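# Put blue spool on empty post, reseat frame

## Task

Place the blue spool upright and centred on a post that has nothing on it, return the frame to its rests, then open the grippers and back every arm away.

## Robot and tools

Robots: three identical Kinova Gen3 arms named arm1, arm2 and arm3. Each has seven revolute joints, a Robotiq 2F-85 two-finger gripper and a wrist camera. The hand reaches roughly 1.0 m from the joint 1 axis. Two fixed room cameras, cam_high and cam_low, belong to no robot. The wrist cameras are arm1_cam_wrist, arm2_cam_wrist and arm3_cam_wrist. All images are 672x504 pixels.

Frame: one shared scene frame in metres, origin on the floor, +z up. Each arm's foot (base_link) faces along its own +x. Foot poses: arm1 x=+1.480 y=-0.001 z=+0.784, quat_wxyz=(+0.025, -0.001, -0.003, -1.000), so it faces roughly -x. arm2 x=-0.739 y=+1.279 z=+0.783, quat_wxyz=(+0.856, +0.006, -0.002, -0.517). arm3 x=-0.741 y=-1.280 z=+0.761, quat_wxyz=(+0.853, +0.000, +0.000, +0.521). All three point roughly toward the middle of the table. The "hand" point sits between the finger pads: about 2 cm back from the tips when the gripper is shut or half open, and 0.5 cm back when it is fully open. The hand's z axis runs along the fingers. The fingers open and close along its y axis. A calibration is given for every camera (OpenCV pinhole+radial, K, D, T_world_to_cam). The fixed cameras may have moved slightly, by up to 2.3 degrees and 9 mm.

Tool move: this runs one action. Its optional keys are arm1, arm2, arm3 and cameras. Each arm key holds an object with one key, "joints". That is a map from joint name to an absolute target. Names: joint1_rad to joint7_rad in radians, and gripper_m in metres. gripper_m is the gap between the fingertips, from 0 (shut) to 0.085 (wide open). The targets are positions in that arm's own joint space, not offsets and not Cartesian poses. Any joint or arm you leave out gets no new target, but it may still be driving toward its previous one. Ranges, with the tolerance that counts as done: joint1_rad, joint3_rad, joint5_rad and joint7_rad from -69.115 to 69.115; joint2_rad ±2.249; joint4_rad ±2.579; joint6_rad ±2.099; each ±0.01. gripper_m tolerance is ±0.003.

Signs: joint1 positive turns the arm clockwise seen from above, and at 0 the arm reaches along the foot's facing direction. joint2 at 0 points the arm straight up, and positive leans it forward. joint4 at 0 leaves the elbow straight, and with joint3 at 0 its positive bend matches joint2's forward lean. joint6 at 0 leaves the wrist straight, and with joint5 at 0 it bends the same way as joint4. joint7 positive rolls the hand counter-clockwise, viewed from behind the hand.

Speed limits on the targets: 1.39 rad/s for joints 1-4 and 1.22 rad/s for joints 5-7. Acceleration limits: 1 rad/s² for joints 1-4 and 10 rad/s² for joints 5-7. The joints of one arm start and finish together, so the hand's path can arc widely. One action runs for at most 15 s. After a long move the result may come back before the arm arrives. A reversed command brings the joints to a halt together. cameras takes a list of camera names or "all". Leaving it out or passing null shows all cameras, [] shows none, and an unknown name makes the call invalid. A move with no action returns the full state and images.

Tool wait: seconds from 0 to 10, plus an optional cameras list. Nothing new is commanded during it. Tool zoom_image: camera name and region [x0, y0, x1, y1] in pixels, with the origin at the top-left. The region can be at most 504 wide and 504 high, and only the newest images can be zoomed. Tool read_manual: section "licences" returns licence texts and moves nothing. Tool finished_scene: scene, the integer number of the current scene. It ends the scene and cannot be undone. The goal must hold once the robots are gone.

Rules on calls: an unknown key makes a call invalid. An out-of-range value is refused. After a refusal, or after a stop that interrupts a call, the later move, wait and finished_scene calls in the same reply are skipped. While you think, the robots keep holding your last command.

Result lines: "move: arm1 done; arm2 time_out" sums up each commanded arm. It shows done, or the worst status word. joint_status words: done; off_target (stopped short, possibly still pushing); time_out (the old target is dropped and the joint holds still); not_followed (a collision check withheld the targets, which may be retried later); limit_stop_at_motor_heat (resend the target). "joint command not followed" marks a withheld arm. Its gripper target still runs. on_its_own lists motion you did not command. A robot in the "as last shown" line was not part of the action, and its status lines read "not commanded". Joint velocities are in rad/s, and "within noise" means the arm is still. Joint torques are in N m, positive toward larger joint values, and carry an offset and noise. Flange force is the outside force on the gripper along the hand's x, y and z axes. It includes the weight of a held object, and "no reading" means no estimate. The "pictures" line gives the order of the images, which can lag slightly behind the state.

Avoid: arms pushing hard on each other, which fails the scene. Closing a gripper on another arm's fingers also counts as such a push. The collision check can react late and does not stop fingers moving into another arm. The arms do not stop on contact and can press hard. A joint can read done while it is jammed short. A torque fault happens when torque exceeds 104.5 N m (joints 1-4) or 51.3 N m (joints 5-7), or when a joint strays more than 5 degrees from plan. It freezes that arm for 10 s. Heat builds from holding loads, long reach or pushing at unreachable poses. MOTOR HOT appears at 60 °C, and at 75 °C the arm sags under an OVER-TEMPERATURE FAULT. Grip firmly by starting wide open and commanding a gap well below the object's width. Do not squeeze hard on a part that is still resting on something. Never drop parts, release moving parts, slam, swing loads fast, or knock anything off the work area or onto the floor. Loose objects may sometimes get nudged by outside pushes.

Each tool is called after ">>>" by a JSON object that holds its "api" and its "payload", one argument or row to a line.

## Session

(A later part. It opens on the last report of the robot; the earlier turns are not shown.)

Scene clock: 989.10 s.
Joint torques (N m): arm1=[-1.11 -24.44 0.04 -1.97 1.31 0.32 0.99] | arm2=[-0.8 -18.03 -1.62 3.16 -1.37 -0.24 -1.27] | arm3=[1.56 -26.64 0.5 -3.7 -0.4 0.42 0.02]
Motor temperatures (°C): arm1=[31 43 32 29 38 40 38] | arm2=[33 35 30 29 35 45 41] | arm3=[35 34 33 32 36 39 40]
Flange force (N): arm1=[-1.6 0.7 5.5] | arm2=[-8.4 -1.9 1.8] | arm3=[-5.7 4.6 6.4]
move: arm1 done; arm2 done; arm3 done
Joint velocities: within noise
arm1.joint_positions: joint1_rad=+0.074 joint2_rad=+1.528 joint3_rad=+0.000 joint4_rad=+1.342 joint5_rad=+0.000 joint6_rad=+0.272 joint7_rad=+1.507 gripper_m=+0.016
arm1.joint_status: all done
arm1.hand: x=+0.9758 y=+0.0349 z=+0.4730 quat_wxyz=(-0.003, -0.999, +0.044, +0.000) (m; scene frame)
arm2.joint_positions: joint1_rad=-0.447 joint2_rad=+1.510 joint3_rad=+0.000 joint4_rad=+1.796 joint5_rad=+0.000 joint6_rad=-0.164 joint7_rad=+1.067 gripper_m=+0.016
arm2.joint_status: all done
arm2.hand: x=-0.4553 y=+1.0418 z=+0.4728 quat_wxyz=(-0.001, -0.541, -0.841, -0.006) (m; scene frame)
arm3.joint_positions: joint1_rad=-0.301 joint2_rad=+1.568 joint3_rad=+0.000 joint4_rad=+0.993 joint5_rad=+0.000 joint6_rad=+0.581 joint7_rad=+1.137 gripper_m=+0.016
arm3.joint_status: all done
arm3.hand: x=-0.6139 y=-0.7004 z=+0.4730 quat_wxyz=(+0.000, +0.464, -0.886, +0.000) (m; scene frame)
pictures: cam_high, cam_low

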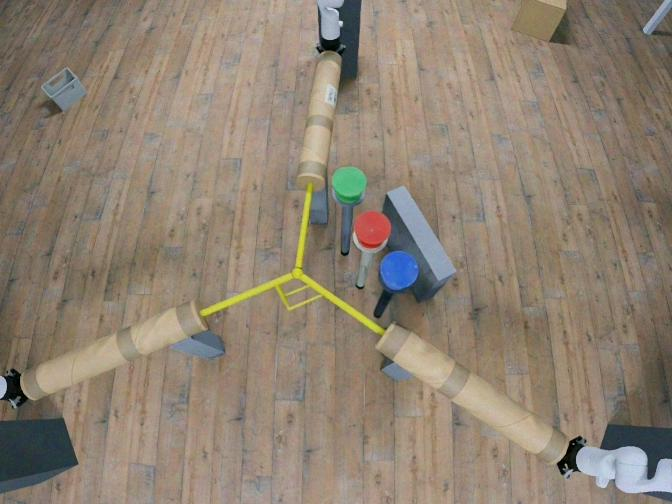

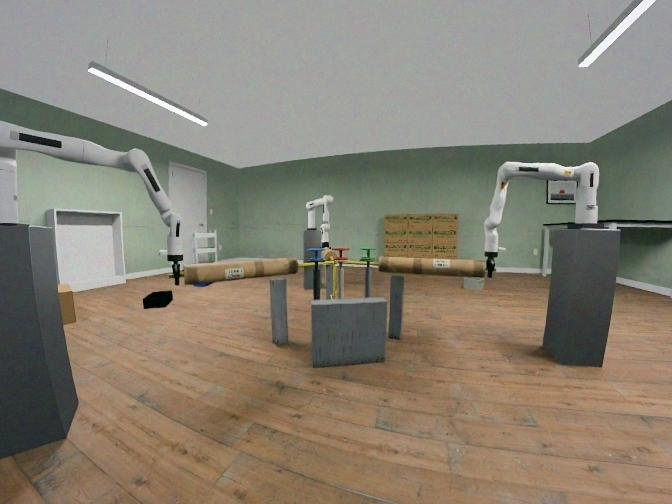

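>>> {"api": "move", "payload": {
  "arm1": {"joints":{"joint1_rad":0.0745,"joint2_rad":1.5705,"joint4_rad":1.3002,"joint6_rad":0.2709,"joint7_rad":1.5071}},
  "arm2": {"joints":{"joint1_rad":-0.4461,"joint2_rad":1.5528,"joint4_rad":1.7546,"joint6_rad":-0.1658,"joint7_rad":1.0679}},
  "arm3": {"joints":{"joint2_rad":1.6117,"joint4_rad":0.9468,"joint6_rad":0.5831}},
  "cameras": ["cam_low"]
}}

>>> {"api": "zoom_image", "payload": {
  "camera": "cam_low",
  "region": [240, 220, 440, 370]
}}

>>> {"api": "move", "payload": {
  "arm1": {"joints":{"joint1_rad":0.0745,"joint2_rad":1.5871,"joint4_rad":1.2839,"joint6_rad":0.2706,"joint7_rad":1.5071}},
  "arm2": {"joints":{"joint1_rad":-0.4459,"joint2_rad":1.5694,"joint4_rad":1.7385,"joint6_rad":-0.1663,"joint7_rad":1.0681}},
  "arm3": {"joints":{"joint2_rad":1.6286,"joint4_rad":0.9290,"joint6_rad":0.5840}},
  "cameras": ["cam_low"]
}}

>>> {"api": "zoom_image", "payload": {
  "camera": "cam_low",
  "region": [240, 220, 440, 370]
}}

Scene clock: 995.40 s.
Joint torques (N m): arm1=[-1.14 -25.49 0.12 -3.01 1.37 -0.13 1.03] | arm2=[-0.39 -19.23 -0.8 2.04 -1.46 -0.78 -1.18] | arm3=[2.07 -27.74 0.9 -4.85 -0.23 -0.15 0]
Motor temperatures (°C): arm1=[31 43 32 29 38 40 38] | arm2=[33 35 30 29 35 45 41] | arm3=[35 34 33 32 36 39 40]
Flange force (N): arm1=[0.4 0.7 5.5] | arm2=[-6.0 -1.7 2.2] | arm3=[-3.5 4.6 6.6]
move: arm1 done; arm2 done; arm3 done
Joint velocities: within noise
arm1.joint_positions: joint1_rad=+0.075 joint2_rad=+1.571 joint3_rad=+0.000 joint4_rad=+1.300 joint5_rad=+0.000 joint6_rad=+0.271 joint7_rad=+1.507 gripper_m=+0.016
arm1.joint_status: all done
arm1.hand: x=+0.9756 y=+0.0349 z=+0.4550 quat_wxyz=(-0.003, -0.999, +0.044, +0.000) (m; scene frame)
arm2.joint_positions: joint1_rad=-0.446 joint2_rad=+1.553 joint3_rad=+0.000 joint4_rad=+1.755 joint5_rad=+0.000 joint6_rad=-0.166 joint7_rad=+1.068 gripper_m=+0.016
arm2.joint_status: all done
arm2.hand: x=-0.4550 y=+1.0416 z=+0.4548 quat_wxyz=(-0.001, -0.541, -0.841, -0.006) (m; scene frame)
arm3.joint_positions: joint1_rad=-0.301 joint2_rad=+1.612 joint3_rad=+0.000 joint4_rad=+0.947 joint5_rad=+0.000 joint6_rad=+0.583 joint7_rad=+1.137 gripper_m=+0.016
arm3.joint_status: all done
arm3.hand: x=-0.6138 y=-0.7002 z=+0.4549 quat_wxyz=(+0.000, +0.464, -0.886, +0.000) (m; scene frame)
pictures: cam_low

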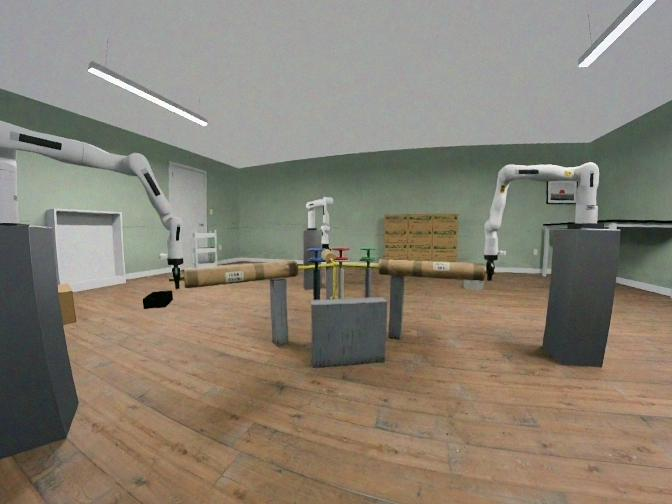

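Scaled by 2.520 from the camera's 672x504 image, which has a finer 960x720 frame.

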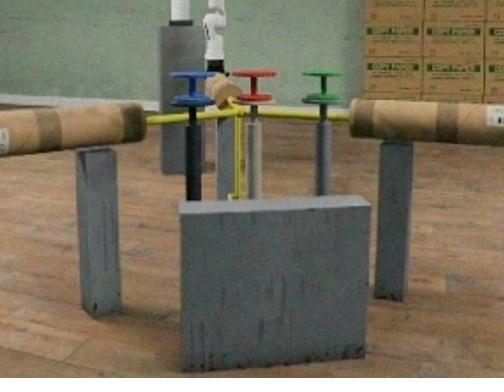

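Scene clock: 996.00 s.
Joint torques (N m): arm1=[-1.23 -24.73 0.02 -2.29 1.39 0.15 1.04] | arm2=[-0.48 -18.43 -1.25 2.59 -1.41 -0.49 -1.22] | arm3=[1.64 -27.1 0.55 -4.31 -0.34 0.13 0.06]
Motor temperatures (°C): arm1=[31 43 32 29 38 40 38] | arm2=[33 35 30 29 35 45 41] | arm3=[35 34 33 32 36 39 40]
Flange force (N): arm1=[-1.0 0.6 5.5] | arm2=[-6.9 -1.5 1.6] | arm3=[-4.7 4.4 6.6]
move: arm1 done; arm2 done; arm3 done
Joint velocities: within noise
arm1.joint_positions: joint1_rad=+0.075 joint2_rad=+1.587 joint3_rad=+0.000 joint4_rad=+1.284 joint5_rad=+0.000 joint6_rad=+0.271 joint7_rad=+1.507 gripper_m=+0.016
arm1.joint_status: all done
arm1.hand: x=+0.9758 y=+0.0348 z=+0.4480 quat_wxyz=(-0.003, -0.999, +0.044, +0.000) (m; scene frame)
arm2.joint_positions: joint1_rad=-0.446 joint2_rad=+1.569 joint3_rad=+0.000 joint4_rad=+1.738 joint5_rad=+0.000 joint6_rad=-0.166 joint7_rad=+1.068 gripper_m=+0.016
arm2.joint_status: all done
arm2.hand: x=-0.4551 y=+1.0417 z=+0.4479 quat_wxyz=(-0.001, -0.541, -0.841, -0.006) (m; scene frame)
arm3.joint_positions: joint1_rad=-0.301 joint2_rad=+1.629 joint3_rad=+0.000 joint4_rad=+0.929 joint5_rad=+0.000 joint6_rad=+0.584 joint7_rad=+1.137 gripper_m=+0.016
arm3.joint_status: all done
arm3.hand: x=-0.6138 y=-0.7003 z=+0.4480 quat_wxyz=(+0.000, +0.464, -0.886, +0.000) (m; scene frame)
pictures: cam_low

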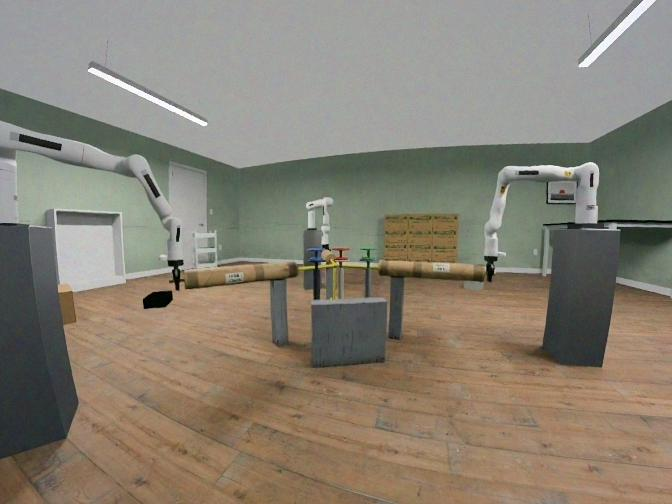

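Scaled by 2.520 from the camera's 672x504 image, which has a finer 960x720 frame.

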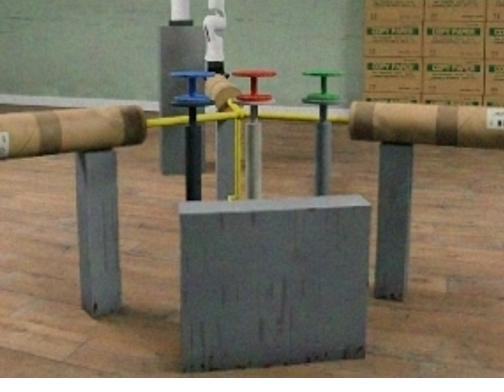

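>>> {"api": "move", "payload": {
  "arm1": {"joints":{"joint1_rad":0.0746,"joint2_rad":1.5918,"joint4_rad":1.2792,"joint6_rad":0.2706,"joint7_rad":1.5072}},
  "arm2": {"joints":{"joint1_rad":-0.4458,"joint2_rad":1.5742,"joint4_rad":1.7339,"joint6_rad":-0.1665,"joint7_rad":1.0682}},
  "arm3": {"joints":{"joint2_rad":1.6335,"joint4_rad":0.9239,"joint6_rad":0.5842}},
  "cameras": ["cam_low","cam_high"]
}}

>>> {"api": "wait", "payload": {
  "seconds": 1,
  "cameras": ["cam_high"]
}}

>>> {"api": "zoom_image", "payload": {
  "camera": "cam_high",
  "region": [150, 140, 450, 390]
}}

Scene clock: 1000.73 s.
Joint torques (N m): arm1=[-0.76 -14.98 0.52 -7.37 1.56 -3.89 1.11] | arm2=[-0.26 -8.52 -0.96 -3.87 -1.51 -2.63 -1.24] | arm3=[2.46 -22 1.2 -5.95 -0.04 -2.12 0.13]
Motor temperatures (°C): arm1=[31 43 32 29 38 40 38] | arm2=[33 35 30 29 35 45 41] | arm3=[35 34 33 32 36 39 40]
Flange force (N): arm1=[12.3 1.5 -30.0] | arm2=[0.1 -4.2 -37.3] | arm3=[3.9 2.4 -10.0]
move: arm1 done; arm2 done; arm3 done
Joint velocities: within noise
arm1.joint_positions: joint1_rad=+0.075 joint2_rad=+1.592 joint3_rad=+0.000 joint4_rad=+1.279 joint5_rad=+0.000 joint6_rad=+0.271 joint7_rad=+1.507 gripper_m=+0.016
arm1.joint_status: all done
arm1.hand: x=+0.9758 y=+0.0348 z=+0.4461 quat_wxyz=(-0.003, -0.999, +0.044, +0.000) (m; scene frame)
arm2.joint_positions: joint1_rad=-0.446 joint2_rad=+1.574 joint3_rad=+0.000 joint4_rad=+1.734 joint5_rad=+0.000 joint6_rad=-0.167 joint7_rad=+1.068 gripper_m=+0.016
arm2.joint_status: all done
arm2.hand: x=-0.4551 y=+1.0417 z=+0.4459 quat_wxyz=(-0.002, -0.541, -0.841, -0.006) (m; scene frame)
arm3.joint_positions: joint1_rad=-0.301 joint2_rad=+1.633 joint3_rad=+0.000 joint4_rad=+0.924 joint5_rad=+0.000 joint6_rad=+0.584 joint7_rad=+1.137 gripper_m=+0.016
arm3.joint_status: all done
arm3.hand: x=-0.6139 y=-0.7004 z=+0.4460 quat_wxyz=(+0.000, +0.464, -0.886, +0.000) (m; scene frame)
pictures: cam_high, cam_low

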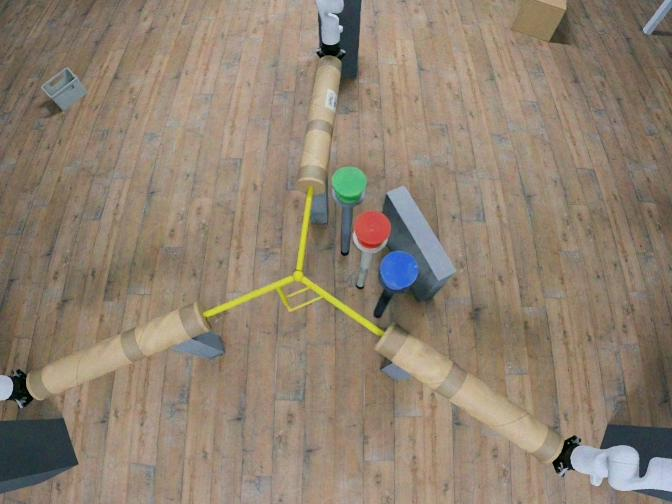

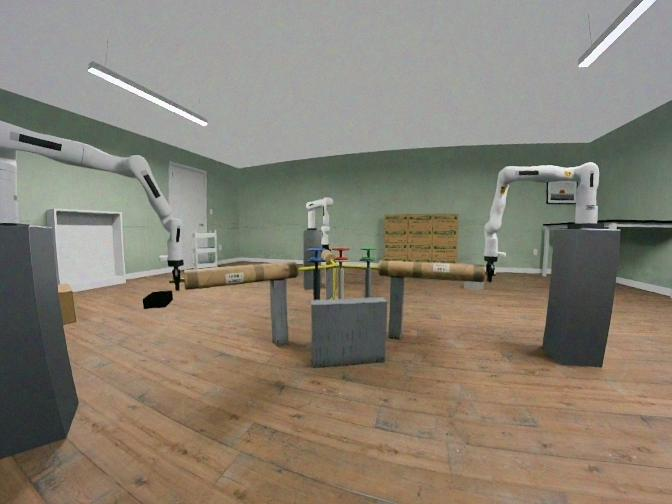

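Scene clock: 1001.73 s.
Joint torques (N m): arm1=[-0.71 -13.77 0.64 -7.74 1.53 -4.31 1.07] | arm2=[-0.18 -7.3 -0.82 -4.43 -1.53 -2.84 -1.23] | arm3=[2.53 -21.54 1.3 -6.24 -0.07 -2.44 0.02]
Motor temperatures (°C): arm1=[31 43 32 29 38 40 38] | arm2=[33 35 30 29 35 45 41] | arm3=[35 34 33 32 36 39 40]
Flange force (N): arm1=[13.2 1.5 -33.8] | arm2=[0.5 -4.2 -41.5] | arm3=[4.9 2.0 -11.8]
Joint velocities: within noise
arm1.joint_positions: joint1_rad=+0.075 joint2_rad=+1.592 joint3_rad=+0.000 joint4_rad=+1.279 joint5_rad=+0.000 joint6_rad=+0.271 joint7_rad=+1.507 gripper_m=+0.016
arm1.joint_status: all done
arm1.hand: x=+0.9758 y=+0.0349 z=+0.4460 quat_wxyz=(-0.003, -0.999, +0.044, +0.000) (m; scene frame)
arm2.joint_positions: joint1_rad=-0.446 joint2_rad=+1.574 joint3_rad=+0.000 joint4_rad=+1.734 joint5_rad=+0.000 joint6_rad=-0.167 joint7_rad=+1.068 gripper_m=+0.016
arm2.joint_status: all done
arm2.hand: x=-0.4552 y=+1.0417 z=+0.4458 quat_wxyz=(-0.001, -0.541, -0.841, -0.006) (m; scene frame)
arm3.joint_positions: joint1_rad=-0.301 joint2_rad=+1.633 joint3_rad=+0.000 joint4_rad=+0.924 joint5_rad=+0.000 joint6_rad=+0.584 joint7_rad=+1.137 gripper_m=+0.016
arm3.joint_status: all done
arm3.hand: x=-0.6139 y=-0.7004 z=+0.4460 quat_wxyz=(+0.000, +0.464, -0.886, +0.000) (m; scene frame)
wait: 1.00 s; at rest by 0.27 s
pictures: cam_high

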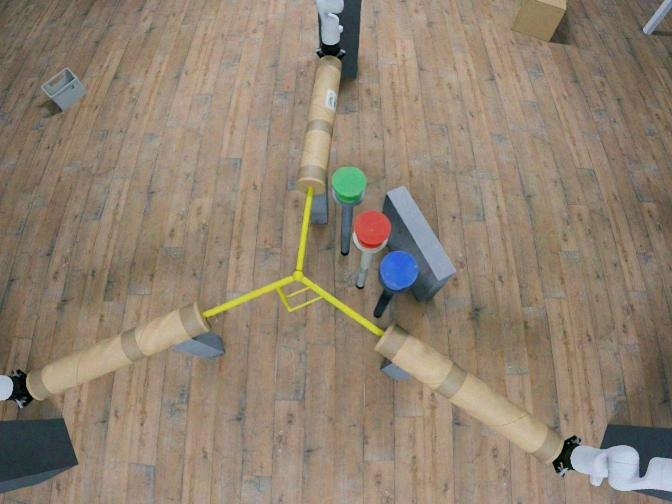

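Scaled by 1.680 from the camera's 672x504 image, which has a finer 960x720 frame.

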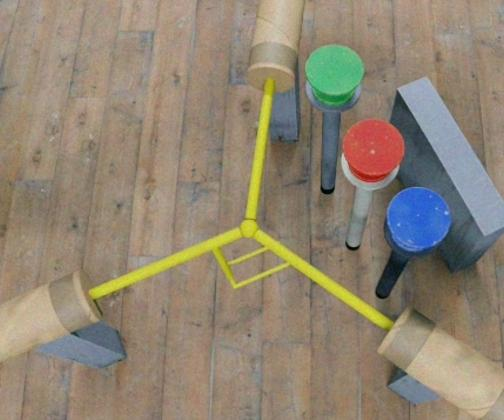

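>>> {"api": "move", "payload": {
  "arm1": {"joints":{"joint2_rad":1.5900,"joint4_rad":1.2810,"joint6_rad":0.2706}},
  "arm2": {"joints":{"joint2_rad":1.5722,"joint4_rad":1.7359,"joint6_rad":-0.1665}},
  "cameras": []
}}

Scene clock: 1005.10 s.
Joint torques (N m): arm1=[-1.44 -23.35 -0.3 -1.93 1.28 -0.05 1] | arm2=[-0.34 -17.2 -0.71 2.72 -1.52 -0.41 -1.26] | arm3=[2.15 -22.86 1.01 -4.93 -0.17 -1.25 0.07]
Motor temperatures (°C): arm1=[31 43 32 29 38 40 38] | arm2=[33 35 30 29 35 45 41] | arm3=[35 34 33 32 36 39 40]
Flange force (N): arm1=[-2.2 0.1 3.1] | arm2=[-7.3 -1.0 -1.0] | arm3=[0.2 3.3 -5.3]
move: arm1 done; arm2 done
Joint velocities: within noise
arm1.joint_positions: joint1_rad=+0.075 joint2_rad=+1.590 joint3_rad=+0.000 joint4_rad=+1.281 joint5_rad=+0.000 joint6_rad=+0.270 joint7_rad=+1.507 gripper_m=+0.016
arm1.joint_status: all done
arm1.hand: x=+0.9758 y=+0.0349 z=+0.4466 quat_wxyz=(-0.003, -0.999, +0.044, +0.001) (m; scene frame)
arm2.joint_positions: joint1_rad=-0.446 joint2_rad=+1.572 joint3_rad=+0.000 joint4_rad=+1.736 joint5_rad=+0.000 joint6_rad=-0.167 joint7_rad=+1.068 gripper_m=+0.016
arm2.joint_status: all done
arm2.hand: x=-0.4552 y=+1.0418 z=+0.4466 quat_wxyz=(-0.001, -0.541, -0.841, -0.006) (m; scene frame)
arm3.joint_positions: joint1_rad=-0.301 joint2_rad=+1.634 joint3_rad=+0.000 joint4_rad=+0.924 joint5_rad=+0.000 joint6_rad=+0.584 joint7_rad=+1.137 gripper_m=+0.016
arm3.joint_status: not commanded
arm3.hand: x=-0.6139 y=-0.7004 z=+0.4459 quat_wxyz=(+0.000, +0.464, -0.886, +0.000) (m; scene frame)
pictures: none
No camera images: "cameras" was empty.

Ideal: light contact. Open gently.

>>> {"api": "move", "payload": {
  "arm1": {"joints":{"gripper_m":0.03}},
  "arm2": {"joints":{"gripper_m":0.03}},
  "arm3": {"joints":{"gripper_m":0.03}},
  "cameras": ["cam_high"]
}}

>>> {"api": "move", "payload": {
  "arm1": {"joints":{"gripper_m":0.07}},
  "arm2": {"joints":{"gripper_m":0.07}},
  "arm3": {"joints":{"gripper_m":0.07}},
  "cameras": ["all"]
}}

Scene clock: 1009.63 s.
Joint torques (N m): arm1=[-0.07 -22.52 0.06 -1.71 0.25 0.22 -0.09] | arm2=[-0.93 -17.01 0.75 2.34 -0.43 -0.23 -0.1] | arm3=[1.06 -24.85 0.54 -4.23 -0.16 -0.01 0.03]
Motor temperatures (°C): arm1=[31 43 32 29 38 40 38] | arm2=[33 35 30 29 35 45 41] | arm3=[35 34 33 32 36 39 40]
Flange force (N): arm1=[-1.7 0.6 1.6] | arm2=[-5.1 -0.2 -2.4] | arm3=[-2.7 2.4 1.3]
move: arm1 done; arm2 done; arm3 done
Joint velocities: within noise
arm1.joint_positions: joint1_rad=+0.075 joint2_rad=+1.590 joint3_rad=+0.000 joint4_rad=+1.281 joint5_rad=+0.000 joint6_rad=+0.271 joint7_rad=+1.507 gripper_m=+0.030
arm1.joint_status: all done
arm1.hand: x=+0.9758 y=+0.0349 z=+0.4468 quat_wxyz=(-0.003, -0.999, +0.044, +0.000) (m; scene frame)
arm2.joint_positions: joint1_rad=-0.446 joint2_rad=+1.572 joint3_rad=+0.000 joint4_rad=+1.736 joint5_rad=+0.000 joint6_rad=-0.167 joint7_rad=+1.068 gripper_m=+0.030
arm2.joint_status: all done
arm2.hand: x=-0.4551 y=+1.0417 z=+0.4467 quat_wxyz=(-0.002, -0.541, -0.841, -0.006) (m; scene frame)
arm3.joint_positions: joint1_rad=-0.301 joint2_rad=+1.634 joint3_rad=+0.000 joint4_rad=+0.924 joint5_rad=+0.000 joint6_rad=+0.584 joint7_rad=+1.137 gripper_m=+0.030
arm3.joint_status: all done
arm3.hand: x=-0.6138 y=-0.7004 z=+0.4460 quat_wxyz=(+0.000, +0.464, -0.886, +0.000) (m; scene frame)
pictures: cam_high

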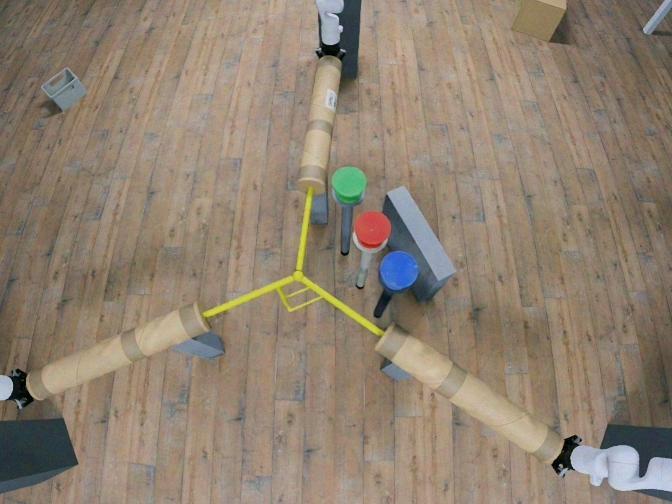

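Scene clock: 1010.60 s.
Joint torques (N m): arm1=[-0.1 -22.54 0.05 -1.75 0.28 0.23 -0.08] | arm2=[-0.88 -16.96 0.9 2.37 -0.48 -0.25 -0.09] | arm3=[1.12 -24.97 0.52 -4.26 -0.2 0 0.05]
Motor temperatures (°C): arm1=[31 43 32 29 38 40 38] | arm2=[33 35 30 29 35 45 41] | arm3=[35 34 33 32 36 39 40]
Flange force (N): arm1=[-1.5 0.6 1.6] | arm2=[-5.2 0.0 -2.4] | arm3=[-2.6 2.5 1.5]
move: arm1 done; arm2 done; arm3 done
Joint velocities: within noise
arm1.joint_positions: joint1_rad=+0.075 joint2_rad=+1.590 joint3_rad=+0.000 joint4_rad=+1.281 joint5_rad=+0.000 joint6_rad=+0.271 joint7_rad=+1.507 gripper_m=+0.070
arm1.joint_status: all done
arm1.hand: x=+0.9758 y=+0.0349 z=+0.4468 quat_wxyz=(-0.003, -0.999, +0.044, +0.000) (m; scene frame)
arm2.joint_positions: joint1_rad=-0.446 joint2_rad=+1.572 joint3_rad=+0.000 joint4_rad=+1.736 joint5_rad=+0.000 joint6_rad=-0.167 joint7_rad=+1.068 gripper_m=+0.070
arm2.joint_status: all done
arm2.hand: x=-0.4552 y=+1.0417 z=+0.4467 quat_wxyz=(-0.001, -0.541, -0.841, -0.006) (m; scene frame)
arm3.joint_positions: joint1_rad=-0.301 joint2_rad=+1.634 joint3_rad=+0.000 joint4_rad=+0.924 joint5_rad=+0.000 joint6_rad=+0.584 joint7_rad=+1.137 gripper_m=+0.070
arm3.joint_status: all done
arm3.hand: x=-0.6139 y=-0.7004 z=+0.4460 quat_wxyz=(+0.000, +0.464, -0.886, +0.000) (m; scene frame)
pictures: arm1_cam_wrist, arm2_cam_wrist, arm3_cam_wrist, cam_high, cam_low
camera_calibration:
arm1_cam_wrist: T_world_to_cam=[[-0.100568, -0.994929, -0.00175312, 0.135861], [-0.994846, 0.100582, -0.0128269, 1.02547], [0.0129382, 0.000454112, -0.999916, 0.581259], [0, 0, 0, 1]] pos_world=[1.02633, 0.0317641, 0.594602]
arm2_cam_wrist: T_world_to_cam=[[0.889455, 0.45592, 0.0317318, -0.0867917], [0.456253, -0.889842, -0.00375156, 1.18856], [0.0265259, 0.0178146, -0.999489, 0.587824], [0, 0, 0, 1]] pos_world=[-0.480679, 1.08673, 0.594736]
arm3_cam_wrist: T_world_to_cam=[[-0.819855, 0.571951, 0.0266543, -0.119981], [0.572417, 0.819827, 0.014921, 0.972178], [-0.0133178, 0.0274905, -0.999533, 0.60843], [0, 0, 0, 1]] pos_world=[-0.646755, -0.74512, 0.596838]

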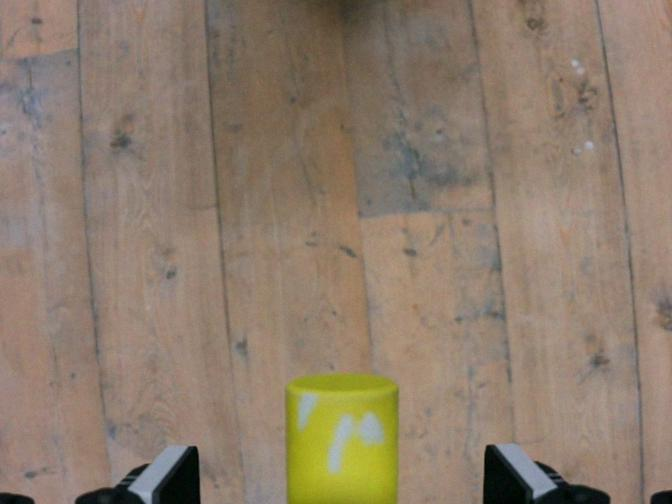

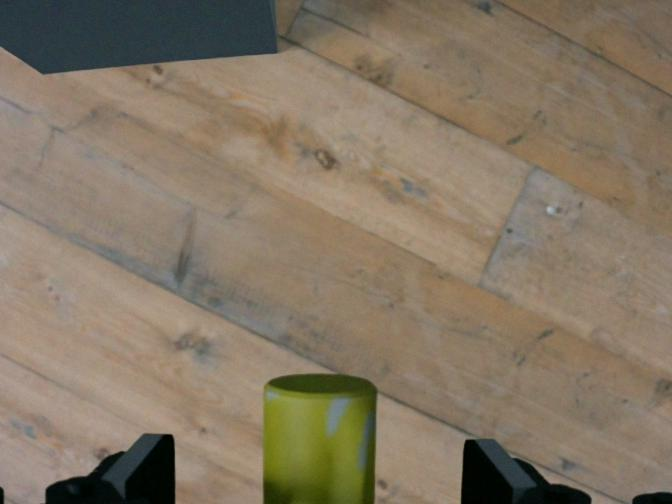

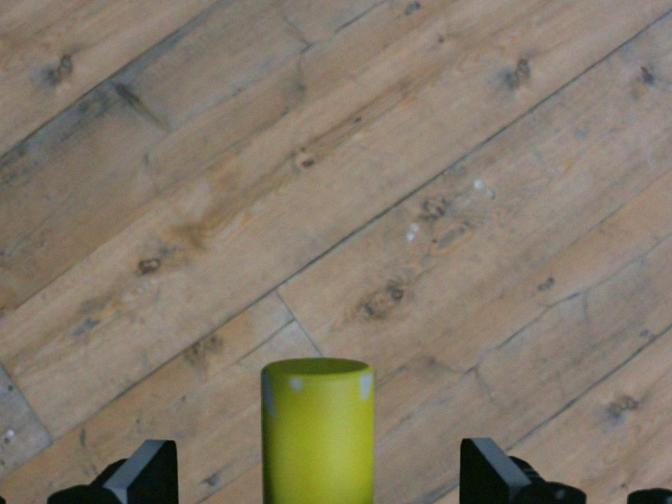

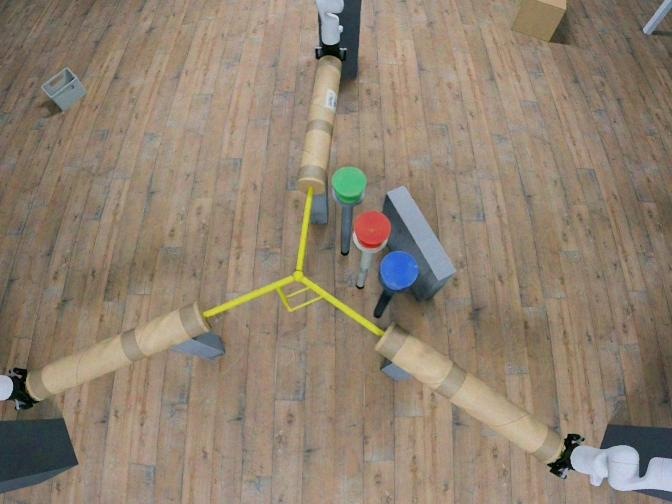

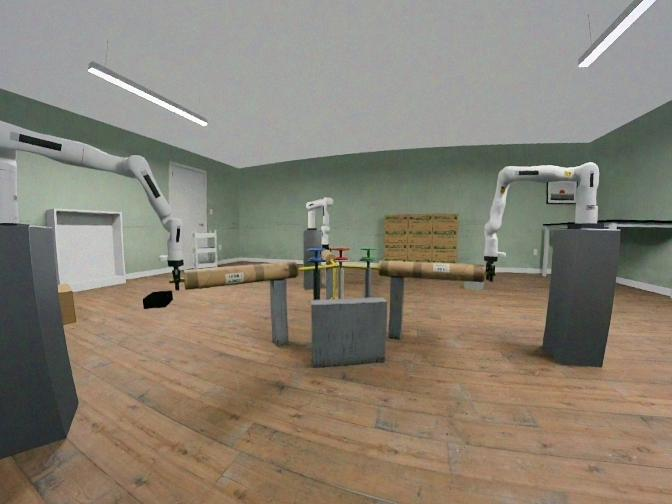

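Released. Raise the arms.

>>> {"api": "move", "payload": {
  "arm1": {"joints":{"joint1_rad":0.0743,"joint2_rad":1.5278,"joint4_rad":1.3423,"joint6_rad":0.2715,"joint7_rad":1.5069}},
  "arm2": {"joints":{"joint1_rad":-0.4467,"joint2_rad":1.5099,"joint4_rad":1.7960,"joint6_rad":-0.1643,"joint7_rad":1.0673}},
  "arm3": {"joints":{"joint2_rad":1.5679,"joint4_rad":0.9927,"joint6_rad":0.5810}},
  "cameras": []
}}

>>> {"api": "move", "payload": {
  "arm1": {"joints":{"joint1_rad":0.0740,"joint2_rad":1.4648,"joint4_rad":1.3990,"joint6_rad":0.2778,"joint7_rad":1.5066}},
  "arm2": {"joints":{"joint1_rad":-0.4477,"joint2_rad":1.4444,"joint4_rad":1.8530,"joint6_rad":-0.1558,"joint7_rad":1.0663}},
  "arm3": {"joints":{"joint2_rad":1.5050,"joint4_rad":1.0521,"joint6_rad":0.5845}},
  "cameras": []
}}

>>> {"api": "move", "payload": {
  "arm1": {"joints":{"joint1_rad":0.0731,"joint2_rad":1.2821,"joint4_rad":1.5317,"joint6_rad":0.3278,"joint7_rad":1.5057}},
  "arm2": {"joints":{"joint1_rad":-0.4504,"joint2_rad":1.2424,"joint4_rad":1.9946,"joint6_rad":-0.0954,"joint7_rad":1.0636}},
  "arm3": {"joints":{"joint2_rad":1.3311,"joint4_rad":1.1831,"joint6_rad":0.6274}},
  "cameras": []
}}

>>> {"api": "move", "payload": {
  "arm1": {"joints":{"joint1_rad":0.0722,"joint2_rad":1.1045,"joint4_rad":1.6153,"joint6_rad":0.4218,"joint7_rad":1.5048}},
  "arm2": {"joints":{"joint1_rad":-0.4532,"joint2_rad":1.0288,"joint4_rad":2.0874,"joint6_rad":0.0254,"joint7_rad":1.0608}},
  "arm3": {"joints":{"joint2_rad":1.1723,"joint4_rad":1.2567,"joint6_rad":0.7126}},
  "cameras": ["cam_high","cam_low"]
}}

>>> {"api": "zoom_image", "payload": {
  "camera": "cam_high",
  "region": [150, 140, 450, 390]
}}

>>> {"api": "zoom_image", "payload": {
  "camera": "cam_low",
  "region": [240, 220, 440, 370]
}}

Scene clock: 1021.53 s.
Joint torques (N m): arm1=[-0.12 -22.52 0.05 -1.67 0.27 0.2 -0.06] | arm2=[-0.86 -16.89 0.93 2.33 -0.45 -0.26 -0.08] | arm3=[1.08 -24.86 0.68 -4.2 -0.22 -0.04 0.04]
Motor temperatures (°C): arm1=[31 43 32 29 38 40 38] | arm2=[33 35 30 29 35 45 41] | arm3=[35 34 33 32 36 39 40]
Flange force (N): arm1=[-1.9 0.6 1.6] | arm2=[-5.2 0.1 -2.8] | arm3=[-2.6 2.4 1.0]
move: arm1 done; arm2 done; arm3 done
Joint velocities: within noise
arm1.joint_positions: joint1_rad=+0.074 joint2_rad=+1.528 joint3_rad=+0.000 joint4_rad=+1.342 joint5_rad=+0.000 joint6_rad=+0.271 joint7_rad=+1.507 gripper_m=+0.070
arm1.joint_status: all done
arm1.hand: x=+0.9758 y=+0.0349 z=+0.4730 quat_wxyz=(-0.003, -0.999, +0.044, +0.000) (m; scene frame)
arm2.joint_positions: joint1_rad=-0.447 joint2_rad=+1.510 joint3_rad=+0.000 joint4_rad=+1.796 joint5_rad=+0.000 joint6_rad=-0.164 joint7_rad=+1.067 gripper_m=+0.070
arm2.joint_status: all done
arm2.hand: x=-0.4553 y=+1.0418 z=+0.4728 quat_wxyz=(-0.001, -0.541, -0.841, -0.006) (m; scene frame)
arm3.joint_positions: joint1_rad=-0.301 joint2_rad=+1.568 joint3_rad=+0.000 joint4_rad=+0.993 joint5_rad=+0.000 joint6_rad=+0.581 joint7_rad=+1.137 gripper_m=+0.070
arm3.joint_status: all done
arm3.hand: x=-0.6139 y=-0.7004 z=+0.4730 quat_wxyz=(+0.000, +0.464, -0.886, +0.000) (m; scene frame)
pictures: none
No camera images: "cameras" was empty.

Scene clock: 1022.40 s.
Joint torques (N m): arm1=[-0.1 -22.49 0.04 -1.82 0.28 0.22 -0.11] | arm2=[-0.86 -16.86 0.85 2.24 -0.48 -0.19 -0.14] | arm3=[1.09 -24.81 0.53 -4.21 -0.2 -0.06 0.09]
Motor temperatures (°C): arm1=[31 43 32 29 38 40 38] | arm2=[33 35 30 29 35 45 41] | arm3=[35 34 33 32 36 39 40]
Flange force (N): arm1=[-1.4 0.6 1.3] | arm2=[-5.0 -0.2 -3.0] | arm3=[-2.6 2.5 0.8]
move: arm1 done; arm2 done; arm3 done
Joint velocities: within noise
arm1.joint_positions: joint1_rad=+0.074 joint2_rad=+1.465 joint3_rad=+0.000 joint4_rad=+1.399 joint5_rad=+0.000 joint6_rad=+0.278 joint7_rad=+1.507 gripper_m=+0.070
arm1.joint_status: all done
arm1.hand: x=+0.9759 y=+0.0349 z=+0.5000 quat_wxyz=(-0.003, -0.999, +0.044, +0.000) (m; scene frame)
arm2.joint_positions: joint1_rad=-0.448 joint2_rad=+1.444 joint3_rad=+0.000 joint4_rad=+1.853 joint5_rad=+0.000 joint6_rad=-0.156 joint7_rad=+1.066 gripper_m=+0.070
arm2.joint_status: all done
arm2.hand: x=-0.4552 y=+1.0418 z=+0.4998 quat_wxyz=(-0.001, -0.541, -0.841, -0.006) (m; scene frame)
arm3.joint_positions: joint1_rad=-0.301 joint2_rad=+1.505 joint3_rad=+0.000 joint4_rad=+1.052 joint5_rad=+0.000 joint6_rad=+0.585 joint7_rad=+1.137 gripper_m=+0.070
arm3.joint_status: all done
arm3.hand: x=-0.6139 y=-0.7004 z=+0.5000 quat_wxyz=(+0.000, +0.464, -0.886, +0.000) (m; scene frame)
pictures: none
No camera images: "cameras" was empty.

Scene clock: 1023.63 s.
Joint torques (N m): arm1=[-0.07 -22.3 0.06 -2.17 0.3 0.21 -0.1] | arm2=[-0.9 -16.49 0.86 1.63 -0.47 -0.26 -0.1] | arm3=[1.15 -24.59 0.62 -4.54 -0.15 -0.07 0.07]
Motor temperatures (°C): arm1=[31 43 32 29 38 40 38] | arm2=[33 35 30 29 35 45 41] | arm3=[35 34 33 32 36 39 40]
Flange force (N): arm1=[-1.8 0.7 1.3] | arm2=[-5.0 -0.3 -4.0] | arm3=[-2.3 2.5 0.2]
move: arm1 done; arm2 done; arm3 done
Joint velocities: within noise
arm1.joint_positions: joint1_rad=+0.073 joint2_rad=+1.282 joint3_rad=+0.000 joint4_rad=+1.532 joint5_rad=+0.000 joint6_rad=+0.328 joint7_rad=+1.506 gripper_m=+0.070
arm1.joint_status: all done
arm1.hand: x=+0.9761 y=+0.0348 z=+0.5799 quat_wxyz=(-0.003, -0.999, +0.044, +0.000) (m; scene frame)
arm2.joint_positions: joint1_rad=-0.450 joint2_rad=+1.242 joint3_rad=+0.000 joint4_rad=+1.995 joint5_rad=+0.000 joint6_rad=-0.095 joint7_rad=+1.064 gripper_m=+0.070
arm2.joint_status: all done
arm2.hand: x=-0.4555 y=+1.0421 z=+0.5801 quat_wxyz=(-0.001, -0.541, -0.841, -0.006) (m; scene frame)
arm3.joint_positions: joint1_rad=-0.301 joint2_rad=+1.331 joint3_rad=+0.000 joint4_rad=+1.183 joint5_rad=+0.000 joint6_rad=+0.627 joint7_rad=+1.137 gripper_m=+0.070
arm3.joint_status: all done
arm3.hand: x=-0.6140 y=-0.7004 z=+0.5799 quat_wxyz=(+0.000, +0.464, -0.886, +0.000) (m; scene frame)
pictures: none
No camera images: "cameras" was empty.

Scene clock: 1024.90 s.
Joint torques (N m): arm1=[-0.06 -21.78 -0.02 -2.92 0.27 0.21 -0.09] | arm2=[-0.83 -15.67 0.78 0.61 -0.5 -0.26 -0.1] | arm3=[1.07 -24.27 0.54 -5.14 -0.18 -0.09 0.03]
Motor temperatures (°C): arm1=[31 43 32 29 38 40 38] | arm2=[33 35 30 29 35 45 41] | arm3=[35 34 33 32 36 39 40]
Flange force (N): arm1=[-2.0 0.6 1.0] | arm2=[-4.7 -0.5 -5.0] | arm3=[-2.4 2.3 -0.2]
move: arm1 done; arm2 done; arm3 done
Joint velocities: within noise
arm1.joint_positions: joint1_rad=+0.072 joint2_rad=+1.105 joint3_rad=+0.000 joint4_rad=+1.615 joint5_rad=+0.000 joint6_rad=+0.422 joint7_rad=+1.505 gripper_m=+0.070
arm1.joint_status: all done
arm1.hand: x=+0.9761 y=+0.0348 z=+0.6601 quat_wxyz=(-0.003, -0.999, +0.044, +0.000) (m; scene frame)
arm2.joint_positions: joint1_rad=-0.453 joint2_rad=+1.029 joint3_rad=+0.000 joint4_rad=+2.087 joint5_rad=+0.000 joint6_rad=+0.025 joint7_rad=+1.061 gripper_m=+0.070
arm2.joint_status: all done
arm2.hand: x=-0.4555 y=+1.0421 z=+0.6601 quat_wxyz=(-0.001, -0.541, -0.841, -0.006) (m; scene frame)
arm3.joint_positions: joint1_rad=-0.301 joint2_rad=+1.172 joint3_rad=+0.000 joint4_rad=+1.257 joint5_rad=+0.000 joint6_rad=+0.713 joint7_rad=+1.137 gripper_m=+0.070
arm3.joint_status: all done
arm3.hand: x=-0.6140 y=-0.7003 z=+0.6600 quat_wxyz=(+0.000, +0.464, -0.886, +0.000) (m; scene frame)
pictures: cam_high, cam_low

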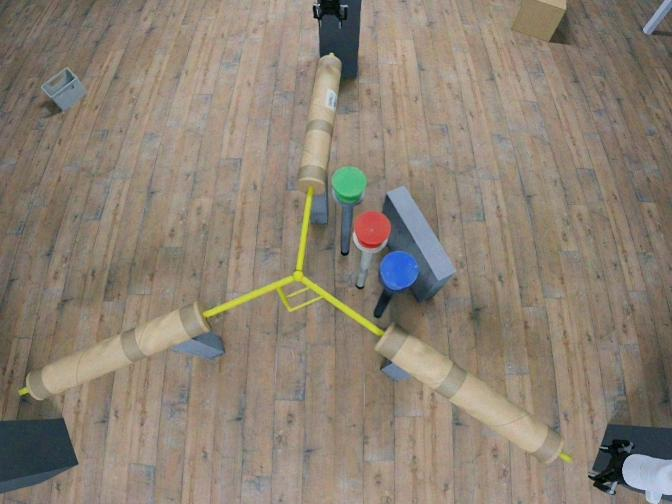

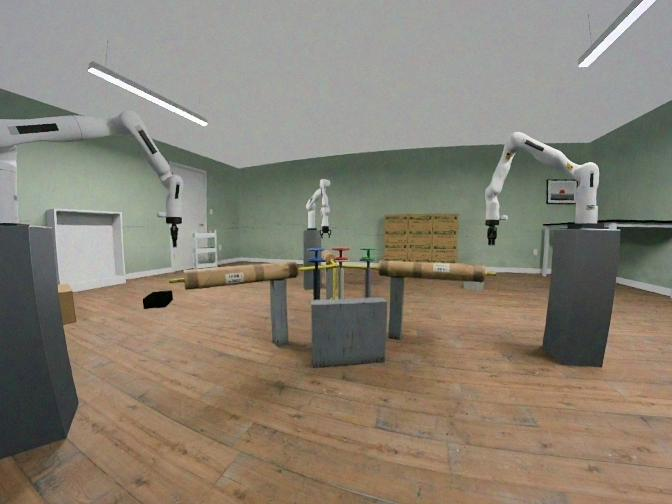

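Scaled by 1.680 from the camera's 672x504 image, which has a finer 960x720 frame.

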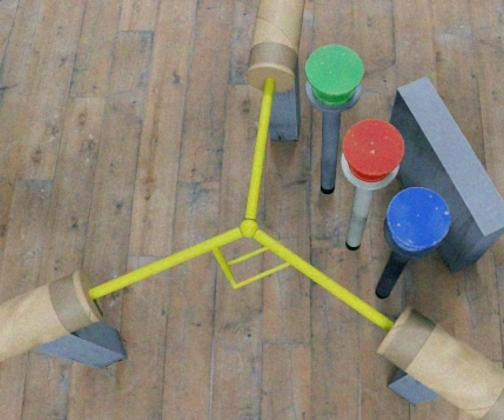

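Scaled by 2.520 from the camera's 672x504 image, which has a finer 960x720 frame.

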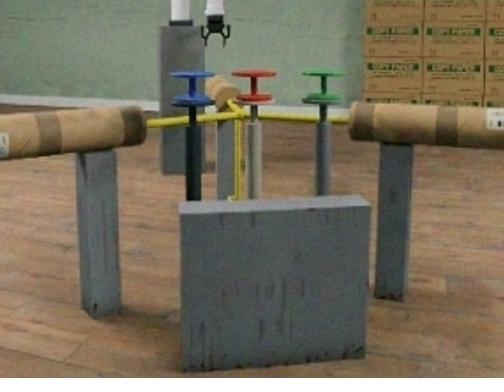

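All in place and clear.

>>> {"api": "finished_scene", "payload": {
  "scene": 3
}}

The scene is finished: the task was done.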